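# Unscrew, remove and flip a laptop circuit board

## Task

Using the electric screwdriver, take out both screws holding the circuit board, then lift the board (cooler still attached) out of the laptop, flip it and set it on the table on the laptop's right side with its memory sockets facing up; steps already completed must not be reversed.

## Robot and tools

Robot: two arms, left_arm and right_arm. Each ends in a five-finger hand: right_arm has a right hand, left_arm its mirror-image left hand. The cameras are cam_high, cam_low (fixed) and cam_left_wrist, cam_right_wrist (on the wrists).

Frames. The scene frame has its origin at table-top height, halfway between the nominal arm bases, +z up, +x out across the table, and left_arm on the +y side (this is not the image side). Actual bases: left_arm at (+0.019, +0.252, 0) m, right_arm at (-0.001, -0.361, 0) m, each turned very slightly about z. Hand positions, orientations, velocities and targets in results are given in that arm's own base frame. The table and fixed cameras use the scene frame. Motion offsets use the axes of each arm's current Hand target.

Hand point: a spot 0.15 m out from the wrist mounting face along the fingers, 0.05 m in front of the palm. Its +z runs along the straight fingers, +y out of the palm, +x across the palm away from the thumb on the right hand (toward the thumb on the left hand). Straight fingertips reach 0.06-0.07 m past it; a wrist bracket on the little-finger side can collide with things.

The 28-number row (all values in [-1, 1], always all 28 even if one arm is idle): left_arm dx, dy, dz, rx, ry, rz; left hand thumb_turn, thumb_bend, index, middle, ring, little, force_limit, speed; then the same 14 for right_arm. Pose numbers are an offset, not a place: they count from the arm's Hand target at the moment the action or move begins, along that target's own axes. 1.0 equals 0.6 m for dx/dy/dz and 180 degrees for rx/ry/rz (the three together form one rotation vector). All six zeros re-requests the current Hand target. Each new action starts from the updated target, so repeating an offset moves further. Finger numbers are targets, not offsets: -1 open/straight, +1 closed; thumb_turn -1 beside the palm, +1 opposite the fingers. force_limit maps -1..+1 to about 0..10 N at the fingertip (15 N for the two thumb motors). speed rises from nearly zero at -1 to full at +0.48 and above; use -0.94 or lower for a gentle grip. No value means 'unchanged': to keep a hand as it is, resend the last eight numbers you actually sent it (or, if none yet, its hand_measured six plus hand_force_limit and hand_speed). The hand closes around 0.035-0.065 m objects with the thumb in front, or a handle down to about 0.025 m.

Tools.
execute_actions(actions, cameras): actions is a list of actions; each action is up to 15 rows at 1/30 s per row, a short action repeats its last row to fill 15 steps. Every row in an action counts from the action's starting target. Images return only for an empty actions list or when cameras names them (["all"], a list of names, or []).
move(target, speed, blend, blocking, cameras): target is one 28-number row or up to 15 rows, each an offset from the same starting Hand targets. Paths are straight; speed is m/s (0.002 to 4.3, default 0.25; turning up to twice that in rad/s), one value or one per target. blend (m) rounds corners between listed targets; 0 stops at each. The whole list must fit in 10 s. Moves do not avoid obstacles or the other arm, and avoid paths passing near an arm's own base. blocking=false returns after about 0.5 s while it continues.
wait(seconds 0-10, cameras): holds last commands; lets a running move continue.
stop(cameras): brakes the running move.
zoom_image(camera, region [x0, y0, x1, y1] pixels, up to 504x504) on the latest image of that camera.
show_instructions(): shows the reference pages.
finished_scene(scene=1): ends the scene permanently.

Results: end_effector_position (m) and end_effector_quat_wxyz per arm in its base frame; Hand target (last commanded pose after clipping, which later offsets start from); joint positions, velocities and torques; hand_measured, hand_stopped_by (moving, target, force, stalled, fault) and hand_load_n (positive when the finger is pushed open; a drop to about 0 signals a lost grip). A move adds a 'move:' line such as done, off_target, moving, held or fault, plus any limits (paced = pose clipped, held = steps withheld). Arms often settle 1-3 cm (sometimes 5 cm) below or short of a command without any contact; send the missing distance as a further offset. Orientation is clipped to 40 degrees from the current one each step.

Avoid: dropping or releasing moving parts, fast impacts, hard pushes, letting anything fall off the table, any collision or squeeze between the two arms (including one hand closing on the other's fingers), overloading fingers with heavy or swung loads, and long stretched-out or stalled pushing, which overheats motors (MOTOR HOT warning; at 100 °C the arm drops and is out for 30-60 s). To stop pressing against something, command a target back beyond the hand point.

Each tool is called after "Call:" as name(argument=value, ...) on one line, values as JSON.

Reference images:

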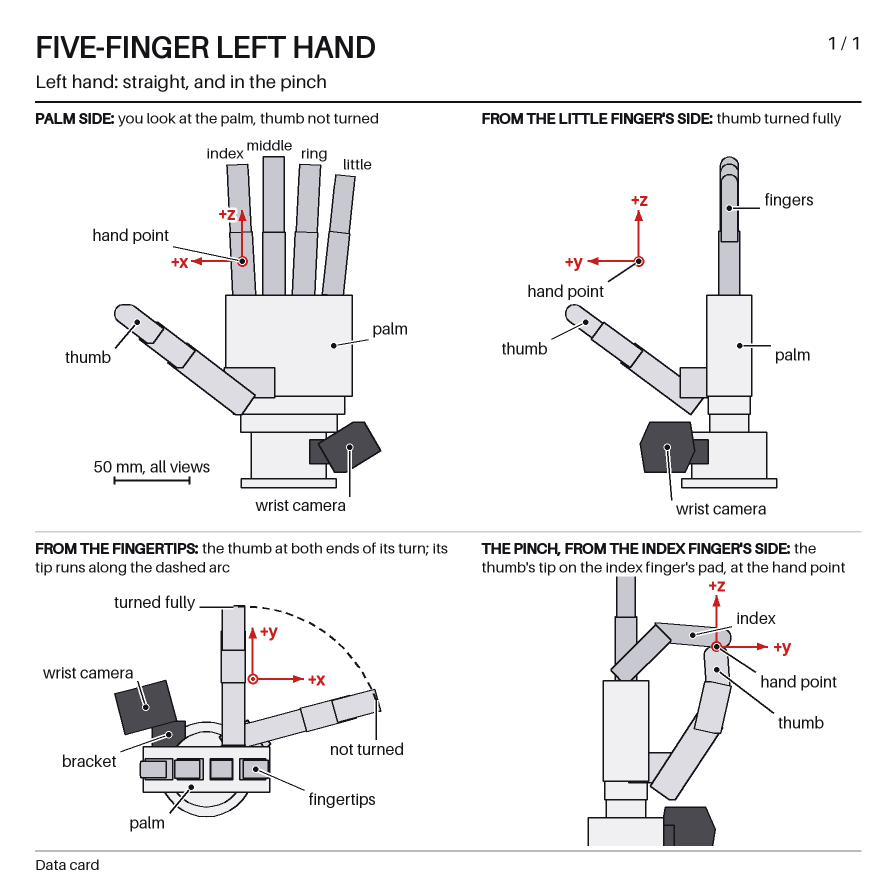

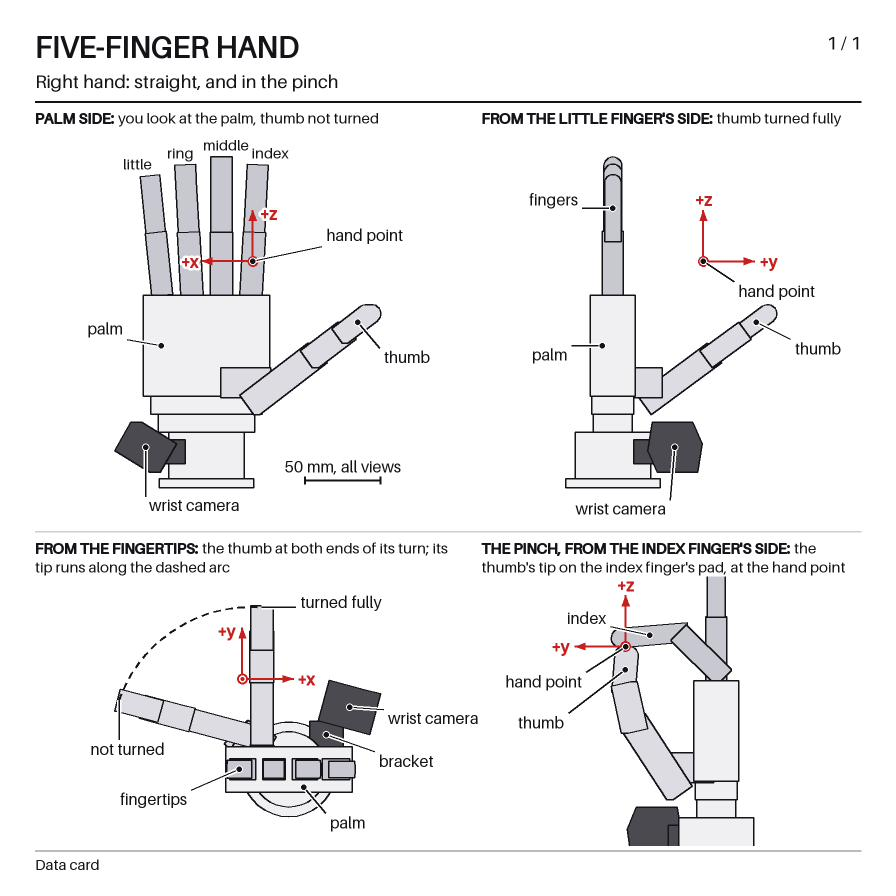

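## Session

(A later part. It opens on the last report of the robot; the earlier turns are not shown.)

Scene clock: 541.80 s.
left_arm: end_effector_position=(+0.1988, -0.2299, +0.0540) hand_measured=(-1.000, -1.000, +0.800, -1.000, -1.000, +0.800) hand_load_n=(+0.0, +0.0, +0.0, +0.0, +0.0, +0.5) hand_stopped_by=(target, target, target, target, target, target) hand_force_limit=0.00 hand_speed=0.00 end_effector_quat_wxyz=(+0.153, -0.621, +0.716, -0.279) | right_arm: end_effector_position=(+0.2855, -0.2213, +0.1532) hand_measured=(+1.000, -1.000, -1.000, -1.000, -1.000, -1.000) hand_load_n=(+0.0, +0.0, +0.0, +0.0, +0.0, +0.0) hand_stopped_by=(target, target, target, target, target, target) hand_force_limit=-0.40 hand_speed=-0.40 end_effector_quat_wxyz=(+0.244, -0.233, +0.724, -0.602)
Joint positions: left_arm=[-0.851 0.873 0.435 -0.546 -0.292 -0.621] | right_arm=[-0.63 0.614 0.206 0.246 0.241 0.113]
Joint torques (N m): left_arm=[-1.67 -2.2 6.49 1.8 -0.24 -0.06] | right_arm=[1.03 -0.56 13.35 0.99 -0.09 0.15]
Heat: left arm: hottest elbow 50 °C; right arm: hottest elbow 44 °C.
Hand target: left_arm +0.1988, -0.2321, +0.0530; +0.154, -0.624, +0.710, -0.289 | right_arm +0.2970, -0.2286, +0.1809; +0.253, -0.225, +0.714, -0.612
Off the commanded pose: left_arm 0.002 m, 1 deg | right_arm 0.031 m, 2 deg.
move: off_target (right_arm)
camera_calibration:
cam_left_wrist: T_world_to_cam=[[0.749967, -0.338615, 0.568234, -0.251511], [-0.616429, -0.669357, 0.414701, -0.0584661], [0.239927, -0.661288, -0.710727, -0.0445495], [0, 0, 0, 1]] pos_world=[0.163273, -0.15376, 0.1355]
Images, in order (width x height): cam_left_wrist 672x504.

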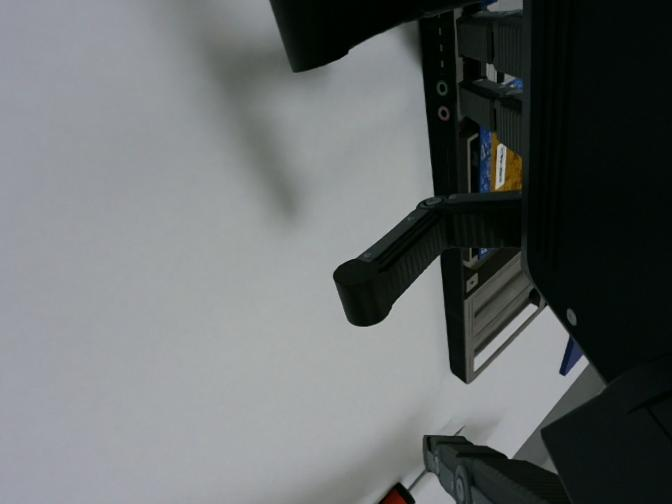

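Call:
move(target=[[-0.0001, -0.0161, 0.0038, -0.0273,0,-0.0049, -1,-1,0.8,-1,-1,0.8,0,0, 0,0,0,0,0,0, 1,-1,-1,-1,-1,-1,-0.4,-0.4],[-0.0106, -0.0063, 0.0532, -0.0273,0,-0.0049, -1,-1,0.8,-1,-1,0.8,0,0, 0,0,0,0,0,0, 1,-1,-1,-1,-1,-1,-0.4,-0.4]], speed=[0.06, 0.03], cameras=["cam_left_wrist","cam_high","cam_low"])

Call:
zoom_image(camera="cam_left_wrist", region=[380, 0, 560, 200])

Call:
zoom_image(camera="cam_high", region=[400, 250, 440, 280])

Call:
zoom_image(camera="cam_low", region=[225, 315, 265, 345])

Scene clock: 548.80 s.
left_arm: end_effector_position=(+0.2174, -0.2368, +0.0461) hand_measured=(-1.000, -1.000, +0.800, -1.000, -1.000, +0.800) hand_load_n=(+0.0, +0.0, +0.0, +0.0, +0.0, +0.0) hand_stopped_by=(target, target, target, target, target, target) hand_force_limit=0.00 hand_speed=0.00 end_effector_quat_wxyz=(+0.124, -0.630, +0.714, -0.280) | right_arm: end_effector_position=(+0.2855, -0.2213, +0.1532) hand_measured=(+1.000, -1.000, -1.000, -1.000, -1.000, -1.000) hand_load_n=(+0.0, +0.0, +0.0, +0.0, +0.0, +0.0) hand_stopped_by=(target, target, target, target, target, target) hand_force_limit=-0.40 hand_speed=-0.40 end_effector_quat_wxyz=(+0.244, -0.233, +0.724, -0.602)
Joint positions: left_arm=[-0.762 0.96 0.45 -0.465 -0.191 -0.578] | right_arm=[-0.63 0.614 0.206 0.246 0.241 0.113]
Joint torques (N m): left_arm=[0.5 1.44 7.28 1.62 0.18 0.16] | right_arm=[1.03 -0.56 13.34 0.98 -0.1 0.15]
Heat: left arm: hottest elbow 49 °C; right arm: hottest elbow 44 °C.
Hand target: left_arm +0.2214, -0.2331, +0.0294; +0.125, -0.635, +0.717, -0.260 | right_arm +0.2970, -0.2286, +0.1809; +0.253, -0.225, +0.714, -0.612
Off the commanded pose: left_arm 0.018 m, 2 deg | right_arm 0.031 m, 2 deg.
move: off_target (left_arm, right_arm)
camera_calibration:
cam_left_wrist: T_world_to_cam=[[0.773975, -0.31714, 0.548074, -0.262397], [-0.598326, -0.649624, 0.469037, -0.0501649], [0.207292, -0.69095, -0.692545, -0.060074], [0, 0, 0, 1]] pos_world=[0.185527, -0.157313, 0.125738]
Images, in order (width x height): cam_high 672x504, cam_low 672x504, cam_left_wrist 672x504.

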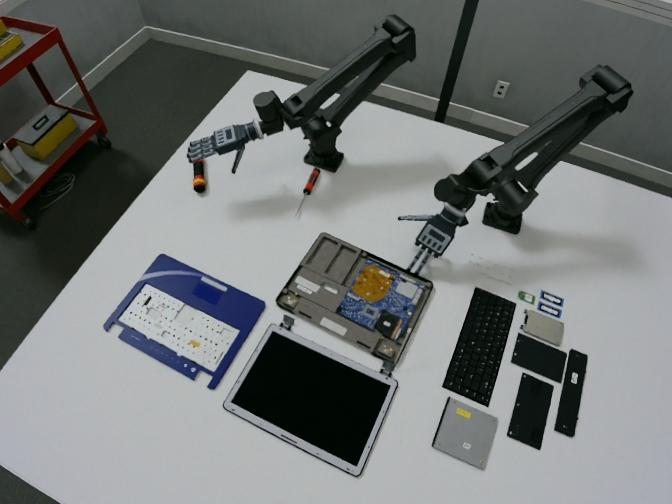

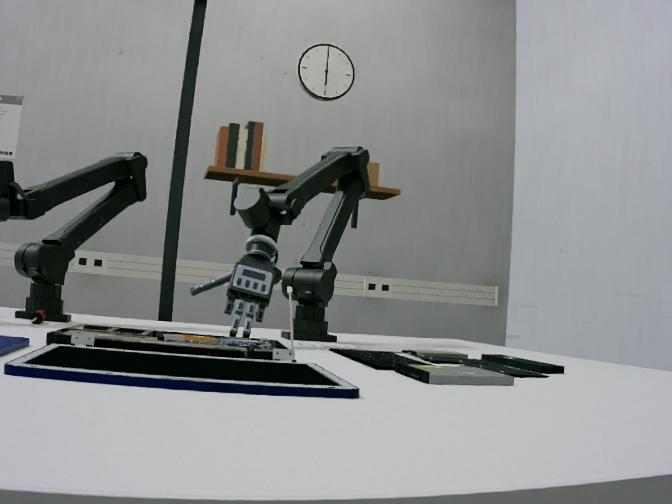

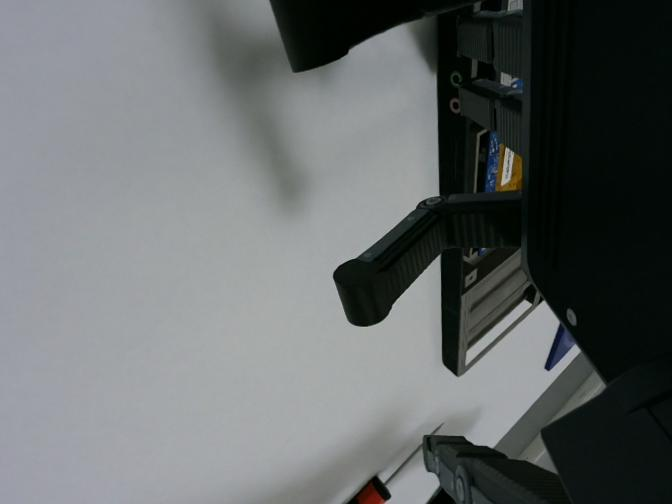

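Scaled by 2.520 from the camera's 672x504 image, which has a finer 960x720 frame.

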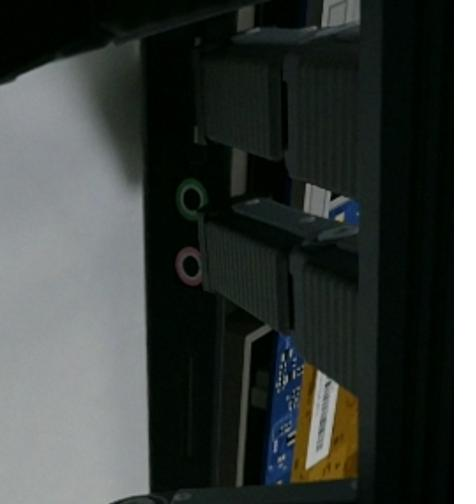

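Scaled by 12.600 from the camera's 672x504 image, which has a finer 960x720 frame.

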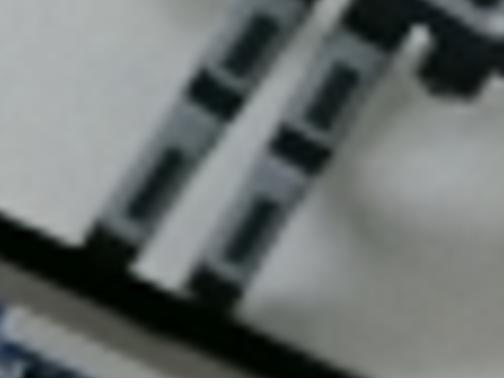

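Scaled by 12.600 from the camera's 672x504 image, which has a finer 960x720 frame.

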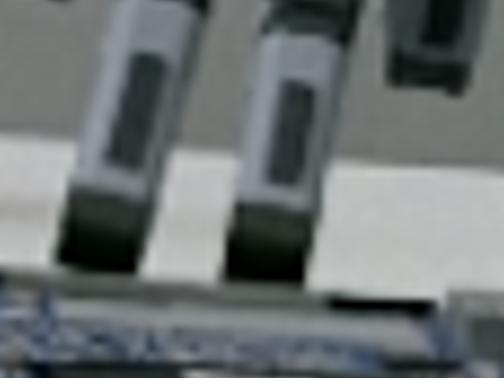

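Call:
move(target=[[0.0113, -0.0397, -0.0626, 0,0,0, -1,-1,0.8,-1,-1,0.8,0,0, 0,0,0,0,0,0, 1,-1,-1,-1,-1,-1,-0.4,-0.4],[0.0043, -0.0342, -0.0294, 0,0,0, -1,-1,0.8,-1,-1,0.8,0,0, 0,0,0,0,0,0, 1,-1,-1,-1,-1,-1,-0.4,-0.4]], speed=[0.08, 0.05], cameras=["cam_left_wrist","cam_high","cam_low"])

Call:
zoom_image(camera="cam_left_wrist", region=[380, 0, 560, 200])

Call:
zoom_image(camera="cam_high", region=[380, 240, 450, 300])

Call:
zoom_image(camera="cam_high", region=[260, 220, 450, 390])

Scene clock: 552.90 s.
left_arm: end_effector_position=(+0.2124, -0.2225, +0.0425) hand_measured=(-1.000, -1.000, +0.800, -1.000, -1.000, +0.800) hand_load_n=(+0.0, +0.0, +0.0, +0.0, +0.0, +0.0) hand_stopped_by=(target, target, target, target, target, target) hand_force_limit=0.00 hand_speed=0.00 end_effector_quat_wxyz=(+0.121, -0.637, +0.723, -0.239) | right_arm: end_effector_position=(+0.2855, -0.2213, +0.1532) hand_measured=(+1.000, -1.000, -1.000, -1.000, -1.000, -1.000) hand_load_n=(+0.0, +0.0, +0.0, +0.0, +0.0, +0.0) hand_stopped_by=(target, target, target, target, target, target) hand_force_limit=-0.40 hand_speed=-0.40 end_effector_quat_wxyz=(+0.244, -0.233, +0.724, -0.602)
Joint positions: left_arm=[-0.733 0.976 0.476 -0.556 -0.178 -0.559] | right_arm=[-0.63 0.614 0.206 0.246 0.241 0.113]
Joint torques (N m): left_arm=[-0.26 -2.08 9.37 1.62 0.13 0.18] | right_arm=[1.08 -0.5 13.33 0.99 -0.1 0.15]
Heat: left arm: hottest elbow 50 °C; right arm: hottest elbow 44 °C.
Hand target: left_arm +0.2293, -0.2331, +0.0554; +0.125, -0.635, +0.717, -0.260 | right_arm +0.2970, -0.2286, +0.1809; +0.253, -0.225, +0.714, -0.612
Off the commanded pose: left_arm 0.024 m, 2 deg | right_arm 0.031 m, 2 deg.
move: off_target (left_arm, right_arm)
camera_calibration:
cam_left_wrist: T_world_to_cam=[[0.808083, -0.340656, 0.480578, -0.261734], [-0.564784, -0.679875, 0.467748, -0.0558897], [0.167392, -0.649402, -0.741793, -0.0319142], [0, 0, 0, 1]] pos_world=[0.18528, -0.147884, 0.128252]
Images, in order (width x height): cam_high 672x504, cam_low 672x504, cam_left_wrist 672x504.

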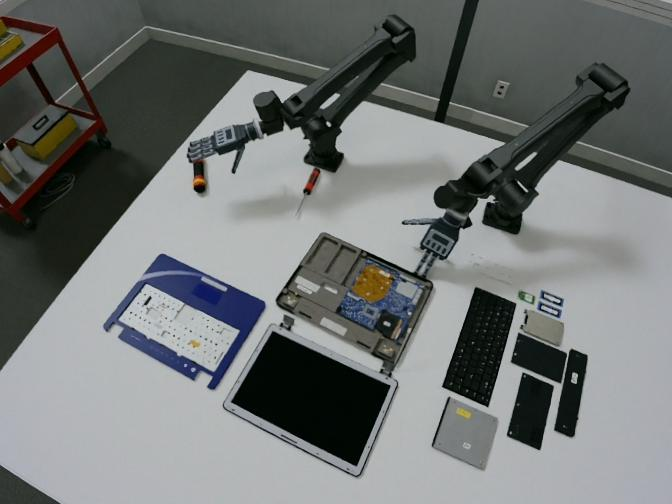

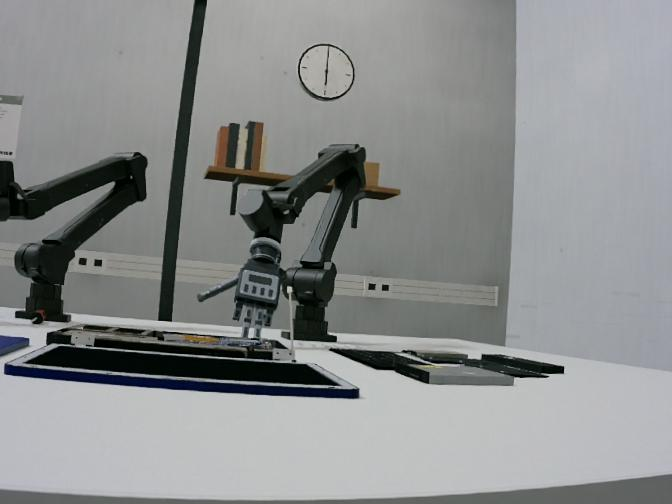

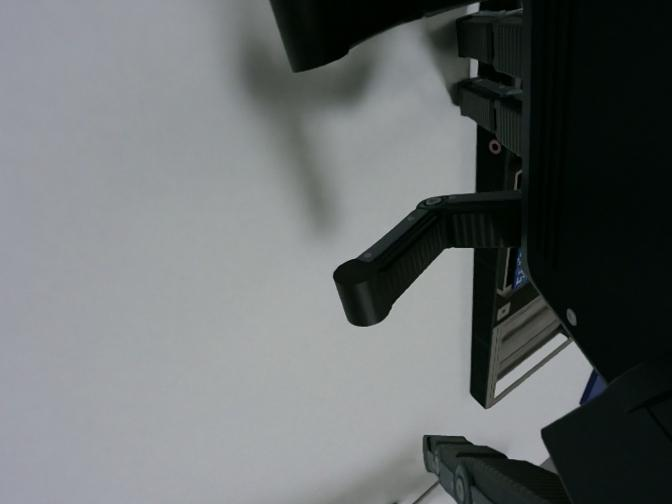

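Scaled by 2.520 from the camera's 672x504 image, which has a finer 960x720 frame.

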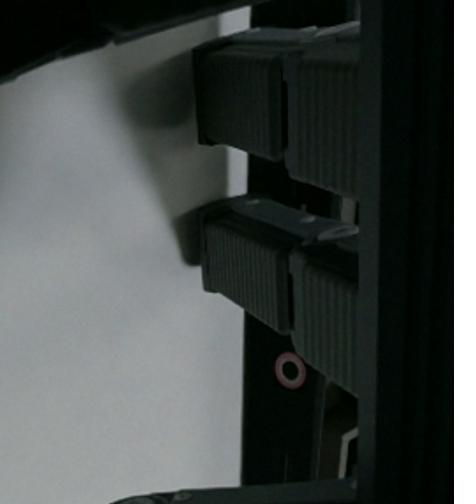

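Scaled by 7.200 from the camera's 672x504 image, which has a finer 960x720 frame.

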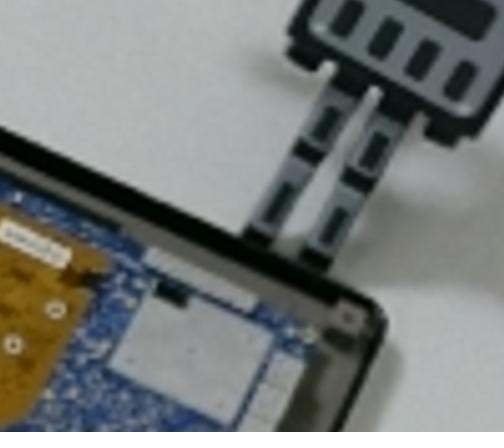

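Scaled by 2.653 from the camera's 672x504 image, which has a finer 960x720 frame.

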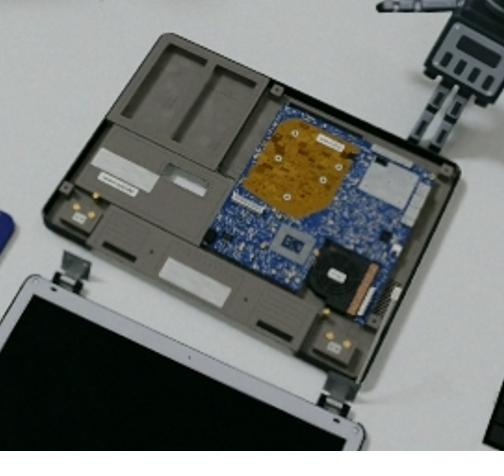

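Call:
move(target=[[0.0113, -0.0397, -0.0626, 0,0,0, -1,-1,0.8,-1,-1,0.8,0,0, 0,0,0,0,0,0, 1,-1,-1,-1,-1,-1,-0.4,-0.4],[0.0026, -0.0375, -0.0348, 0,0,0, -1,-1,0.8,-1,-1,0.8,0,0, 0,0,0,0,0,0, 1,-1,-1,-1,-1,-1,-0.4,-0.4],[-0.0059, -0.0075, 0.0125, 0,0,0, -1,-1,0.8,-1,-1,0.8,0,0, 0,0,0,0,0,0, 1,-1,-1,-1,-1,-1,-0.4,-0.4]], speed=[0.08, 0.05,0.04], cameras=["cam_left_wrist","cam_high","cam_low"])

Call:
zoom_image(camera="cam_left_wrist", region=[380, 0, 560, 200])

Call:
zoom_image(camera="cam_high", region=[390, 250, 440, 290])

Call:
zoom_image(camera="cam_low", region=[225, 315, 265, 345])

Scene clock: 558.23 s.
left_arm: end_effector_position=(+0.2351, -0.2343, +0.0578) hand_measured=(-1.000, -1.000, +0.800, -1.000, -1.000, +0.800) hand_load_n=(-0.5, +0.0, +0.0, +0.0, +0.0, +0.0) hand_stopped_by=(target, target, target, target, target, target) hand_force_limit=0.00 hand_speed=0.00 end_effector_quat_wxyz=(+0.122, -0.634, +0.718, -0.260) | right_arm: end_effector_position=(+0.2855, -0.2213, +0.1532) hand_measured=(+1.000, -1.000, -1.000, -1.000, -1.000, -1.000) hand_load_n=(+0.0, +0.0, -0.5, +0.0, +0.0, +0.0) hand_stopped_by=(target, target, target, target, target, target) hand_force_limit=-0.40 hand_speed=-0.40 end_effector_quat_wxyz=(+0.244, -0.233, +0.724, -0.602)
Joint positions: left_arm=[-0.707 1.006 0.524 -0.527 -0.163 -0.536] | right_arm=[-0.63 0.614 0.206 0.246 0.241 0.113]
Joint torques (N m): left_arm=[0.09 -2.32 6.48 1.74 0.13 0.16] | right_arm=[1.08 -0.44 13.34 0.98 -0.1 0.15]
Heat: left arm: hottest elbow 50 °C; right arm: hottest elbow 44 °C.
Hand target: left_arm +0.2374, -0.2314, +0.0508; +0.125, -0.635, +0.717, -0.259 | right_arm +0.2970, -0.2286, +0.1809; +0.253, -0.225, +0.714, -0.612
Off the commanded pose: left_arm 0.008 m, 0 deg | right_arm 0.031 m, 2 deg.
move: off_target (right_arm)
camera_calibration:
cam_left_wrist: T_world_to_cam=[[0.792204, -0.326862, 0.515339, -0.286468], [-0.580101, -0.665522, 0.469641, -0.0514694], [0.189462, -0.671, -0.716842, -0.0436048], [0, 0, 0, 1]] pos_world=[0.205345, -0.157148, 0.140542]
Images, in order (width x height): cam_high 672x504, cam_low 672x504, cam_left_wrist 672x504.

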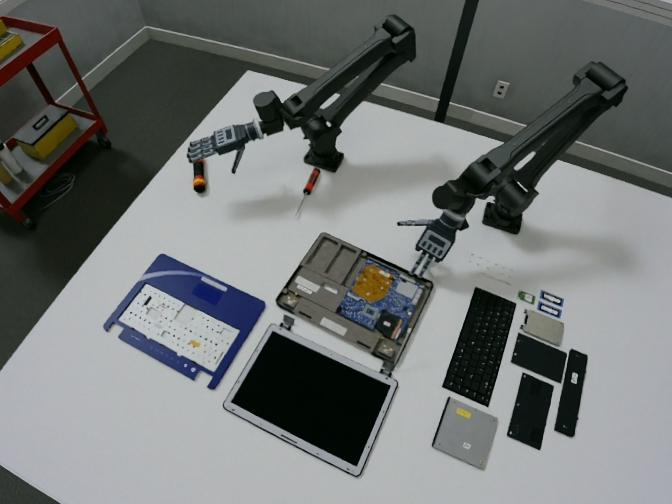

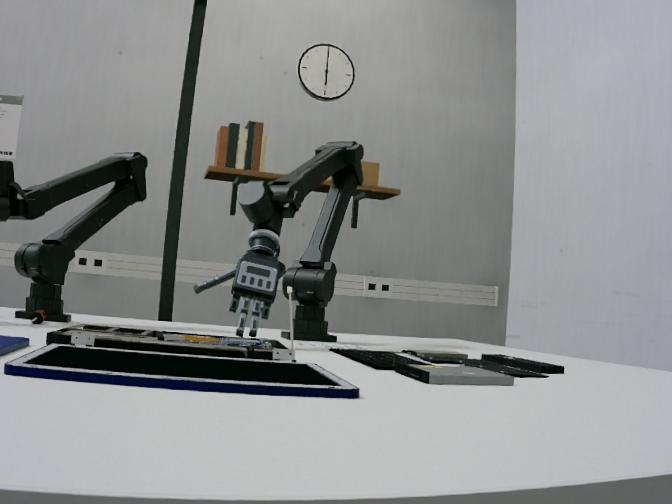

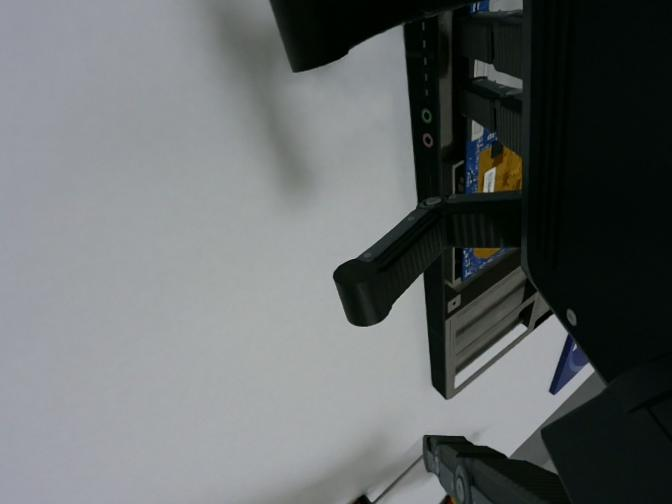

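Scaled by 2.520 from the camera's 672x504 image, which has a finer 960x720 frame.

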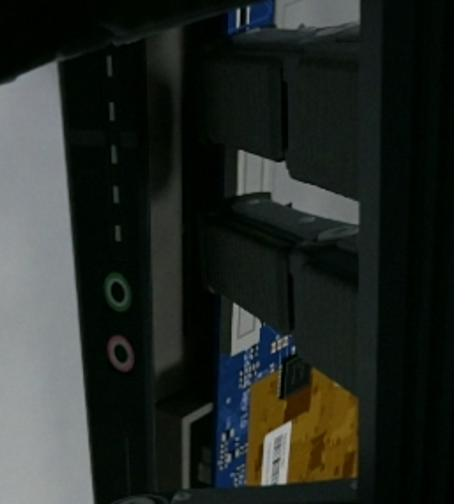

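Scaled by 10.080 from the camera's 672x504 image, which has a finer 960x720 frame.

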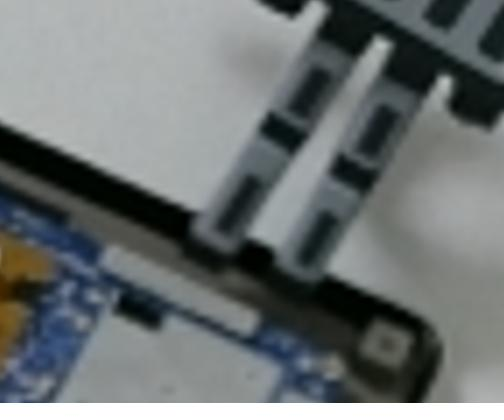

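Scaled by 12.600 from the camera's 672x504 image, which has a finer 960x720 frame.

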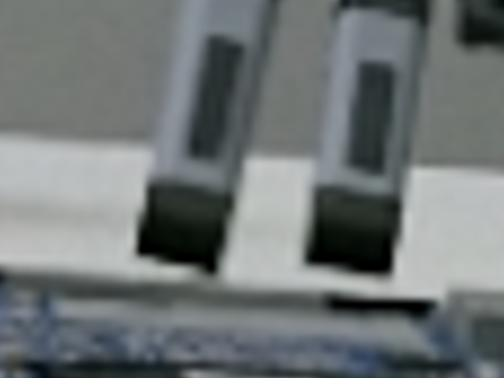

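Call:
move(target=[[-0.0027, 0.0056, 0.0140, 0,0,0, -1,-1,0.8,-1,-1,0.8,0,0, 0,0,0,0,0,0, 1,-1,-1,-1,-1,-1,-0.4,-0.4],[-0.0044, 0.0090, 0.0225, 0,0,0, -1,-1,0.8,-1,-1,0.8,0,0, 0,0,0,0,0,0, 1,-1,-1,-1,-1,-1,-0.4,-0.4]], speed=[0.03, 0.02], cameras=["cam_left_wrist","cam_high","cam_low"])

Call:
zoom_image(camera="cam_left_wrist", region=[380, 0, 560, 200])

Call:
zoom_image(camera="cam_high", region=[390, 250, 440, 290])

Call:
zoom_image(camera="cam_low", region=[225, 315, 265, 345])

Scene clock: 561.90 s.
left_arm: end_effector_position=(+0.2384, -0.2349, +0.0436) hand_measured=(-1.000, -1.000, +0.800, -1.000, -1.000, +0.800) hand_load_n=(+0.0, +0.0, +0.0, +0.0, +0.0, +0.0) hand_stopped_by=(target, target, target, target, target, target) hand_force_limit=0.00 hand_speed=0.00 end_effector_quat_wxyz=(+0.123, -0.634, +0.718, -0.261) | right_arm: end_effector_position=(+0.2855, -0.2213, +0.1532) hand_measured=(+1.000, -1.000, -1.000, -1.000, -1.000, -1.000) hand_load_n=(+0.0, +0.0, +0.0, +0.0, -0.5, +0.0) hand_stopped_by=(target, target, target, target, target, target) hand_force_limit=-0.40 hand_speed=-0.40 end_effector_quat_wxyz=(+0.244, -0.233, +0.724, -0.602)
Joint positions: left_arm=[-0.701 1.043 0.502 -0.465 -0.16 -0.53] | right_arm=[-0.63 0.614 0.206 0.246 0.241 0.113]
Joint torques (N m): left_arm=[-0.21 -2.61 6.17 1.74 0.16 0.16] | right_arm=[1.08 -0.56 13.37 0.98 -0.1 0.14]
Heat: left arm: hottest elbow 49 °C; right arm: hottest elbow 45 °C.
Hand target: left_arm +0.2402, -0.2315, +0.0364; +0.125, -0.635, +0.717, -0.260 | right_arm +0.2970, -0.2286, +0.1809; +0.253, -0.225, +0.714, -0.612
Off the commanded pose: left_arm 0.008 m, 0 deg | right_arm 0.031 m, 2 deg.
move: off_target (right_arm)
camera_calibration:
cam_left_wrist: T_world_to_cam=[[0.791162, -0.327147, 0.516756, -0.281802], [-0.581298, -0.664901, 0.469042, -0.0428045], [0.190146, -0.671477, -0.716214, -0.0550959], [0, 0, 0, 1]] pos_world=[0.208545, -0.157647, 0.12624]
Images, in order (width x height): cam_high 672x504, cam_low 672x504, cam_left_wrist 672x504.

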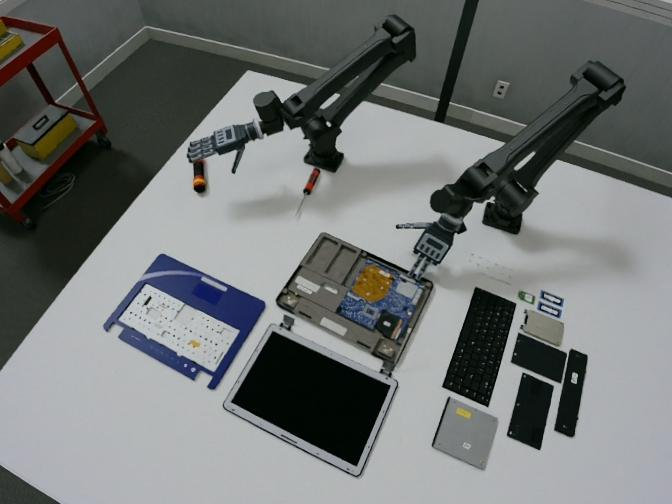

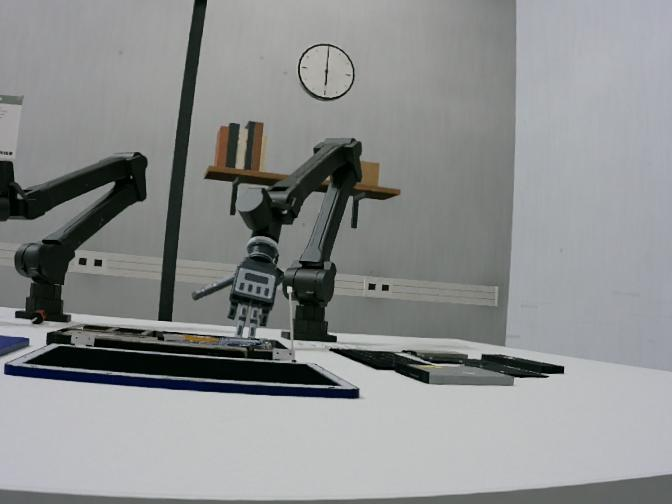

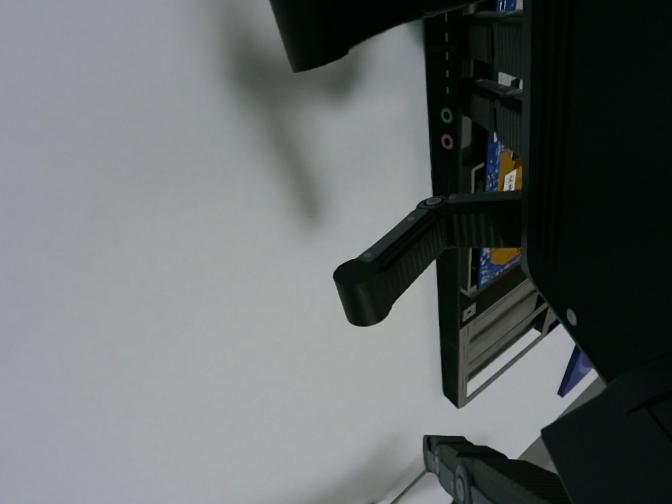

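Scaled by 2.520 from the camera's 672x504 image, which has a finer 960x720 frame.

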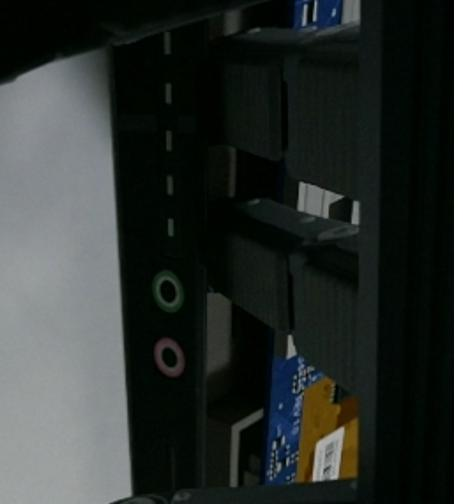

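Scaled by 10.080 from the camera's 672x504 image, which has a finer 960x720 frame.

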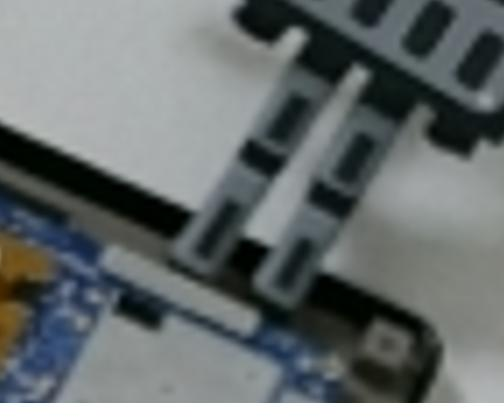

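Scaled by 12.600 from the camera's 672x504 image, which has a finer 960x720 frame.

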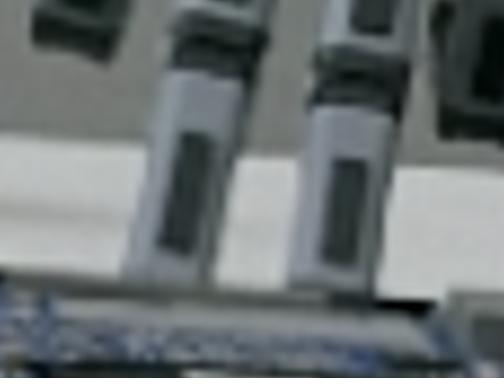

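Call:
move(target=[-0.0032, 0.0003, 0.0148, 0,0,0, -1,-1,0.8,-1,-1,0.8,0,0, 0,0,0,0,0,0, 1,-1,-1,-1,-1,-1,-0.4,-0.4], speed=0.02, cameras=["cam_left_wrist","cam_high","cam_low"])

Call:
zoom_image(camera="cam_left_wrist", region=[380, 0, 560, 200])

Call:
zoom_image(camera="cam_high", region=[390, 250, 440, 290])

Call:
zoom_image(camera="cam_low", region=[225, 315, 265, 345])

Scene clock: 563.70 s.
left_arm: end_effector_position=(+0.2410, -0.2352, +0.0416) hand_measured=(-1.000, -1.000, +0.800, -1.000, -1.000, +0.800) hand_load_n=(+0.0, +0.0, +0.0, -2.5, +0.0, +0.0) hand_stopped_by=(target, target, target, target, target, target) hand_force_limit=0.00 hand_speed=0.00 end_effector_quat_wxyz=(+0.123, -0.632, +0.719, -0.263) | right_arm: end_effector_position=(+0.2855, -0.2213, +0.1532) hand_measured=(+1.000, -1.000, -1.000, -1.000, -1.000, -1.000) hand_load_n=(+0.0, +0.0, +0.0, +0.0, +0.0, +0.0) hand_stopped_by=(target, target, target, target, target, target) hand_force_limit=-0.40 hand_speed=-0.40 end_effector_quat_wxyz=(+0.244, -0.233, +0.724, -0.602)
Joint positions: left_arm=[-0.694 1.052 0.5 -0.447 -0.154 -0.519] | right_arm=[-0.63 0.614 0.206 0.246 0.241 0.113]
Joint torques (N m): left_arm=[0.21 -1.44 5.91 2.4 0.12 0.14] | right_arm=[1.08 -0.5 13.34 0.98 -0.1 0.15]
Heat: left arm: hottest elbow 49 °C; right arm: hottest elbow 45 °C.
Hand target: left_arm +0.2448, -0.2315, +0.0286; +0.125, -0.635, +0.717, -0.260 | right_arm +0.2970, -0.2286, +0.1809; +0.253, -0.225, +0.714, -0.612
Off the commanded pose: left_arm 0.014 m, 1 deg | right_arm 0.031 m, 2 deg.
move: off_target (left_arm, right_arm)
camera_calibration:
cam_left_wrist: T_world_to_cam=[[0.787269, -0.329887, 0.520944, -0.282791], [-0.586764, -0.660467, 0.468498, -0.0381054], [0.189515, -0.674505, -0.713531, -0.0579414], [0, 0, 0, 1]] pos_world=[0.211254, -0.157538, 0.123828]
Images, in order (width x height): cam_high 672x504, cam_low 672x504, cam_left_wrist 672x504.

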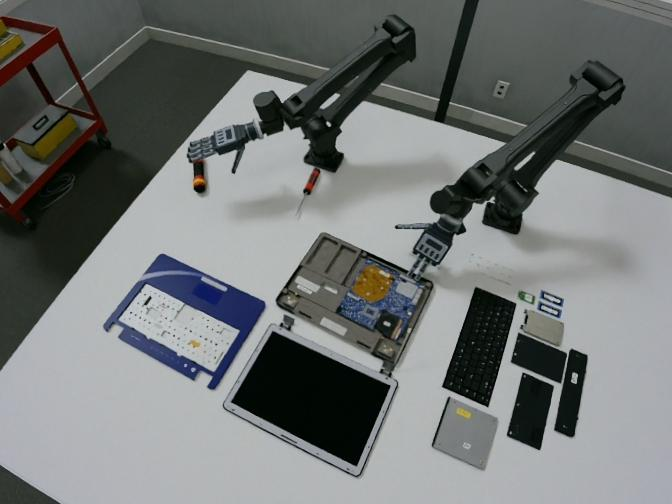

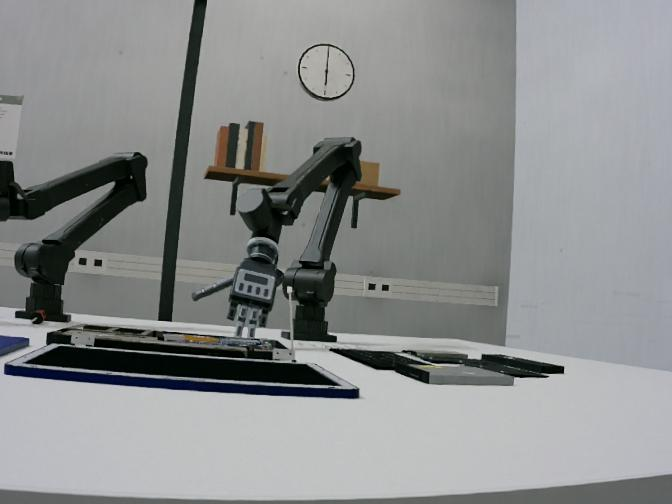

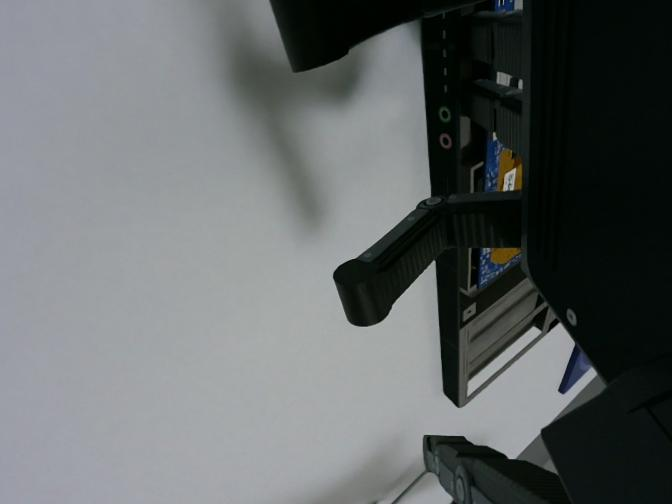

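Scaled by 2.520 from the camera's 672x504 image, which has a finer 960x720 frame.

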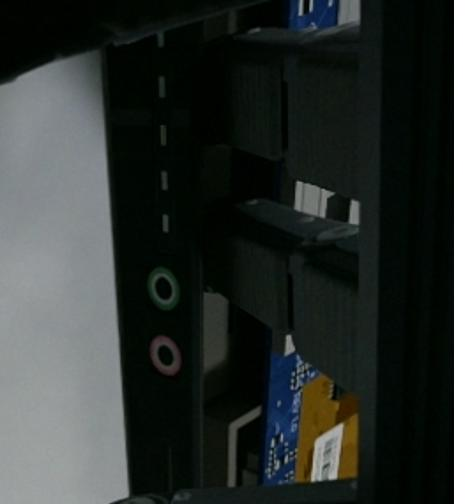

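Scaled by 10.080 from the camera's 672x504 image, which has a finer 960x720 frame.

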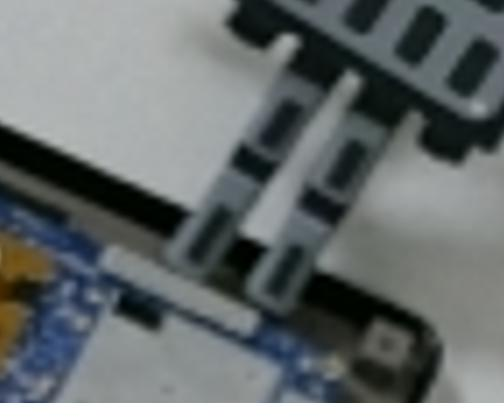

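Scaled by 12.600 from the camera's 672x504 image, which has a finer 960x720 frame.

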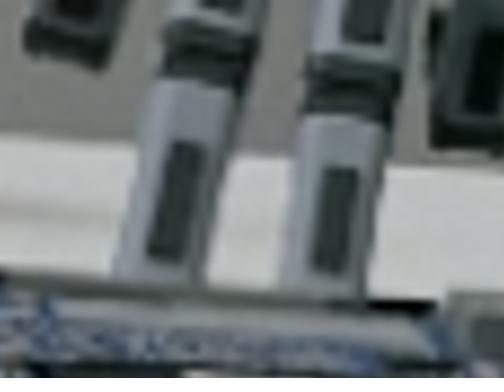

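Call:
move(target=[-0.0007, 0.0095, 0.0058, 0,0,0, -1,-1,0.8,-1,-1,0.8,0,0, 0,0,0,0,0,0, 1,-1,-1,-1,-1,-1,-0.4,-0.4], speed=0.02, cameras=["cam_left_wrist","cam_high","cam_low"])

Call:
zoom_image(camera="cam_left_wrist", region=[380, 0, 560, 200])

Call:
zoom_image(camera="cam_high", region=[390, 250, 440, 290])

Scene clock: 565.73 s.
left_arm: end_effector_position=(+0.2423, -0.2359, +0.0398) hand_measured=(-1.000, -1.000, +0.800, -1.000, -1.000, +0.800) hand_load_n=(+0.0, +0.0, +0.0, -1.5, +0.0, +0.0) hand_stopped_by=(target, target, target, target, target, target) hand_force_limit=0.00 hand_speed=0.00 end_effector_quat_wxyz=(+0.124, -0.631, +0.717, -0.270) | right_arm: end_effector_position=(+0.2855, -0.2213, +0.1532) hand_measured=(+1.000, -1.000, -1.000, -1.000, -1.000, -1.000) hand_load_n=(+0.0, +0.0, +0.0, +0.0, +0.0, -0.5) hand_stopped_by=(target, target, target, target, target, target) hand_force_limit=-0.40 hand_speed=-0.40 end_effector_quat_wxyz=(+0.244, -0.233, +0.724, -0.602)
Joint positions: left_arm=[-0.694 1.053 0.489 -0.422 -0.155 -0.519] | right_arm=[-0.63 0.614 0.206 0.246 0.241 0.113]
Joint torques (N m): left_arm=[-0.32 -1.08 5.63 2.13 -0.01 0.08] | right_arm=[1.2 -0.5 13.37 0.99 -0.1 0.14]
Heat: left arm: hottest elbow 49 °C; right arm: hottest elbow 45 °C.
Hand target: left_arm +0.2419, -0.2315, +0.0226; +0.125, -0.635, +0.717, -0.259 | right_arm +0.2970, -0.2286, +0.1809; +0.253, -0.225, +0.714, -0.612
Off the commanded pose: left_arm 0.018 m, 1 deg | right_arm 0.031 m, 2 deg.
move: off_target (left_arm, right_arm)
camera_calibration:
cam_left_wrist: T_world_to_cam=[[0.781504, -0.325039, 0.532543, -0.281043], [-0.591561, -0.657288, 0.466935, -0.0350134], [0.198262, -0.679943, -0.705953, -0.0636327], [0, 0, 0, 1]] pos_world=[0.211539, -0.15763, 0.121095]
Images, in order (width x height): cam_high 672x504, cam_low 672x504, cam_left_wrist 672x504.

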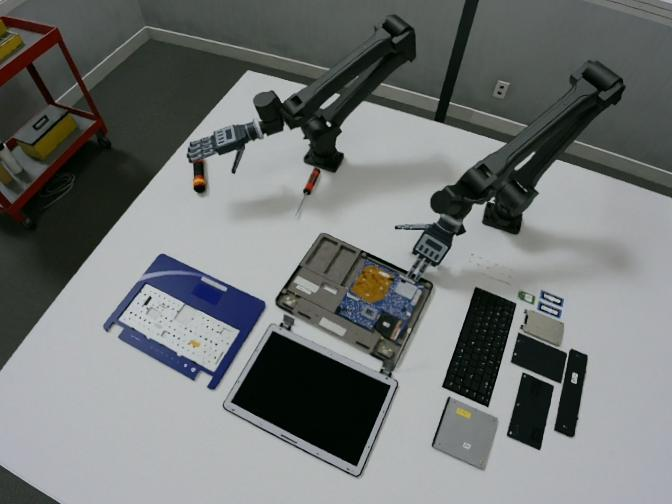

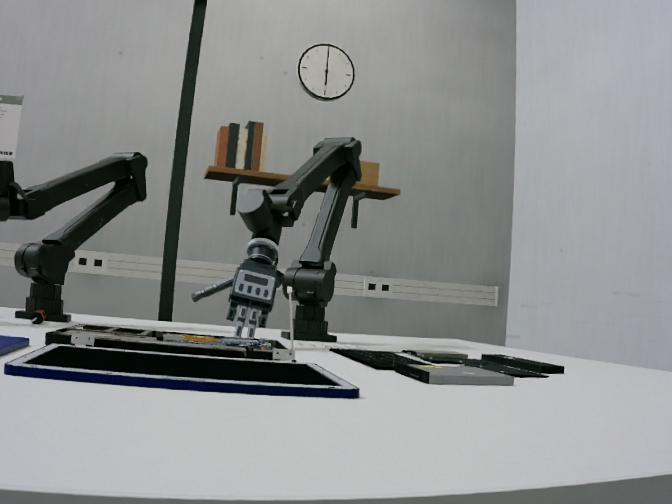

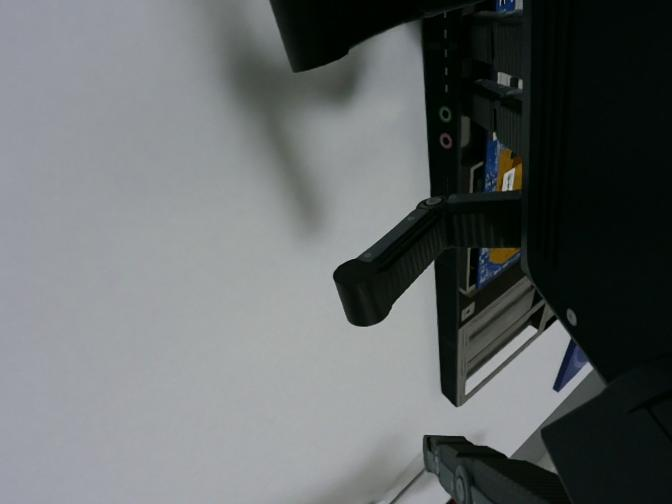

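Scaled by 2.520 from the camera's 672x504 image, which has a finer 960x720 frame.

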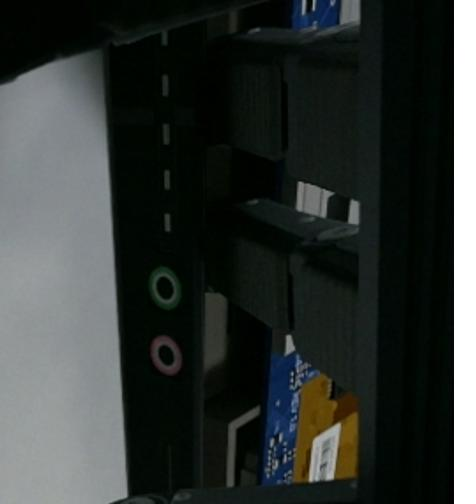

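Scaled by 10.080 from the camera's 672x504 image, which has a finer 960x720 frame.

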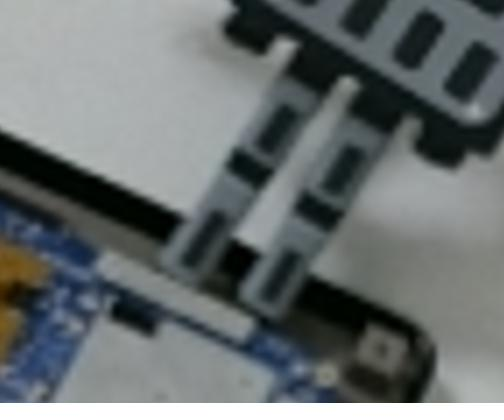

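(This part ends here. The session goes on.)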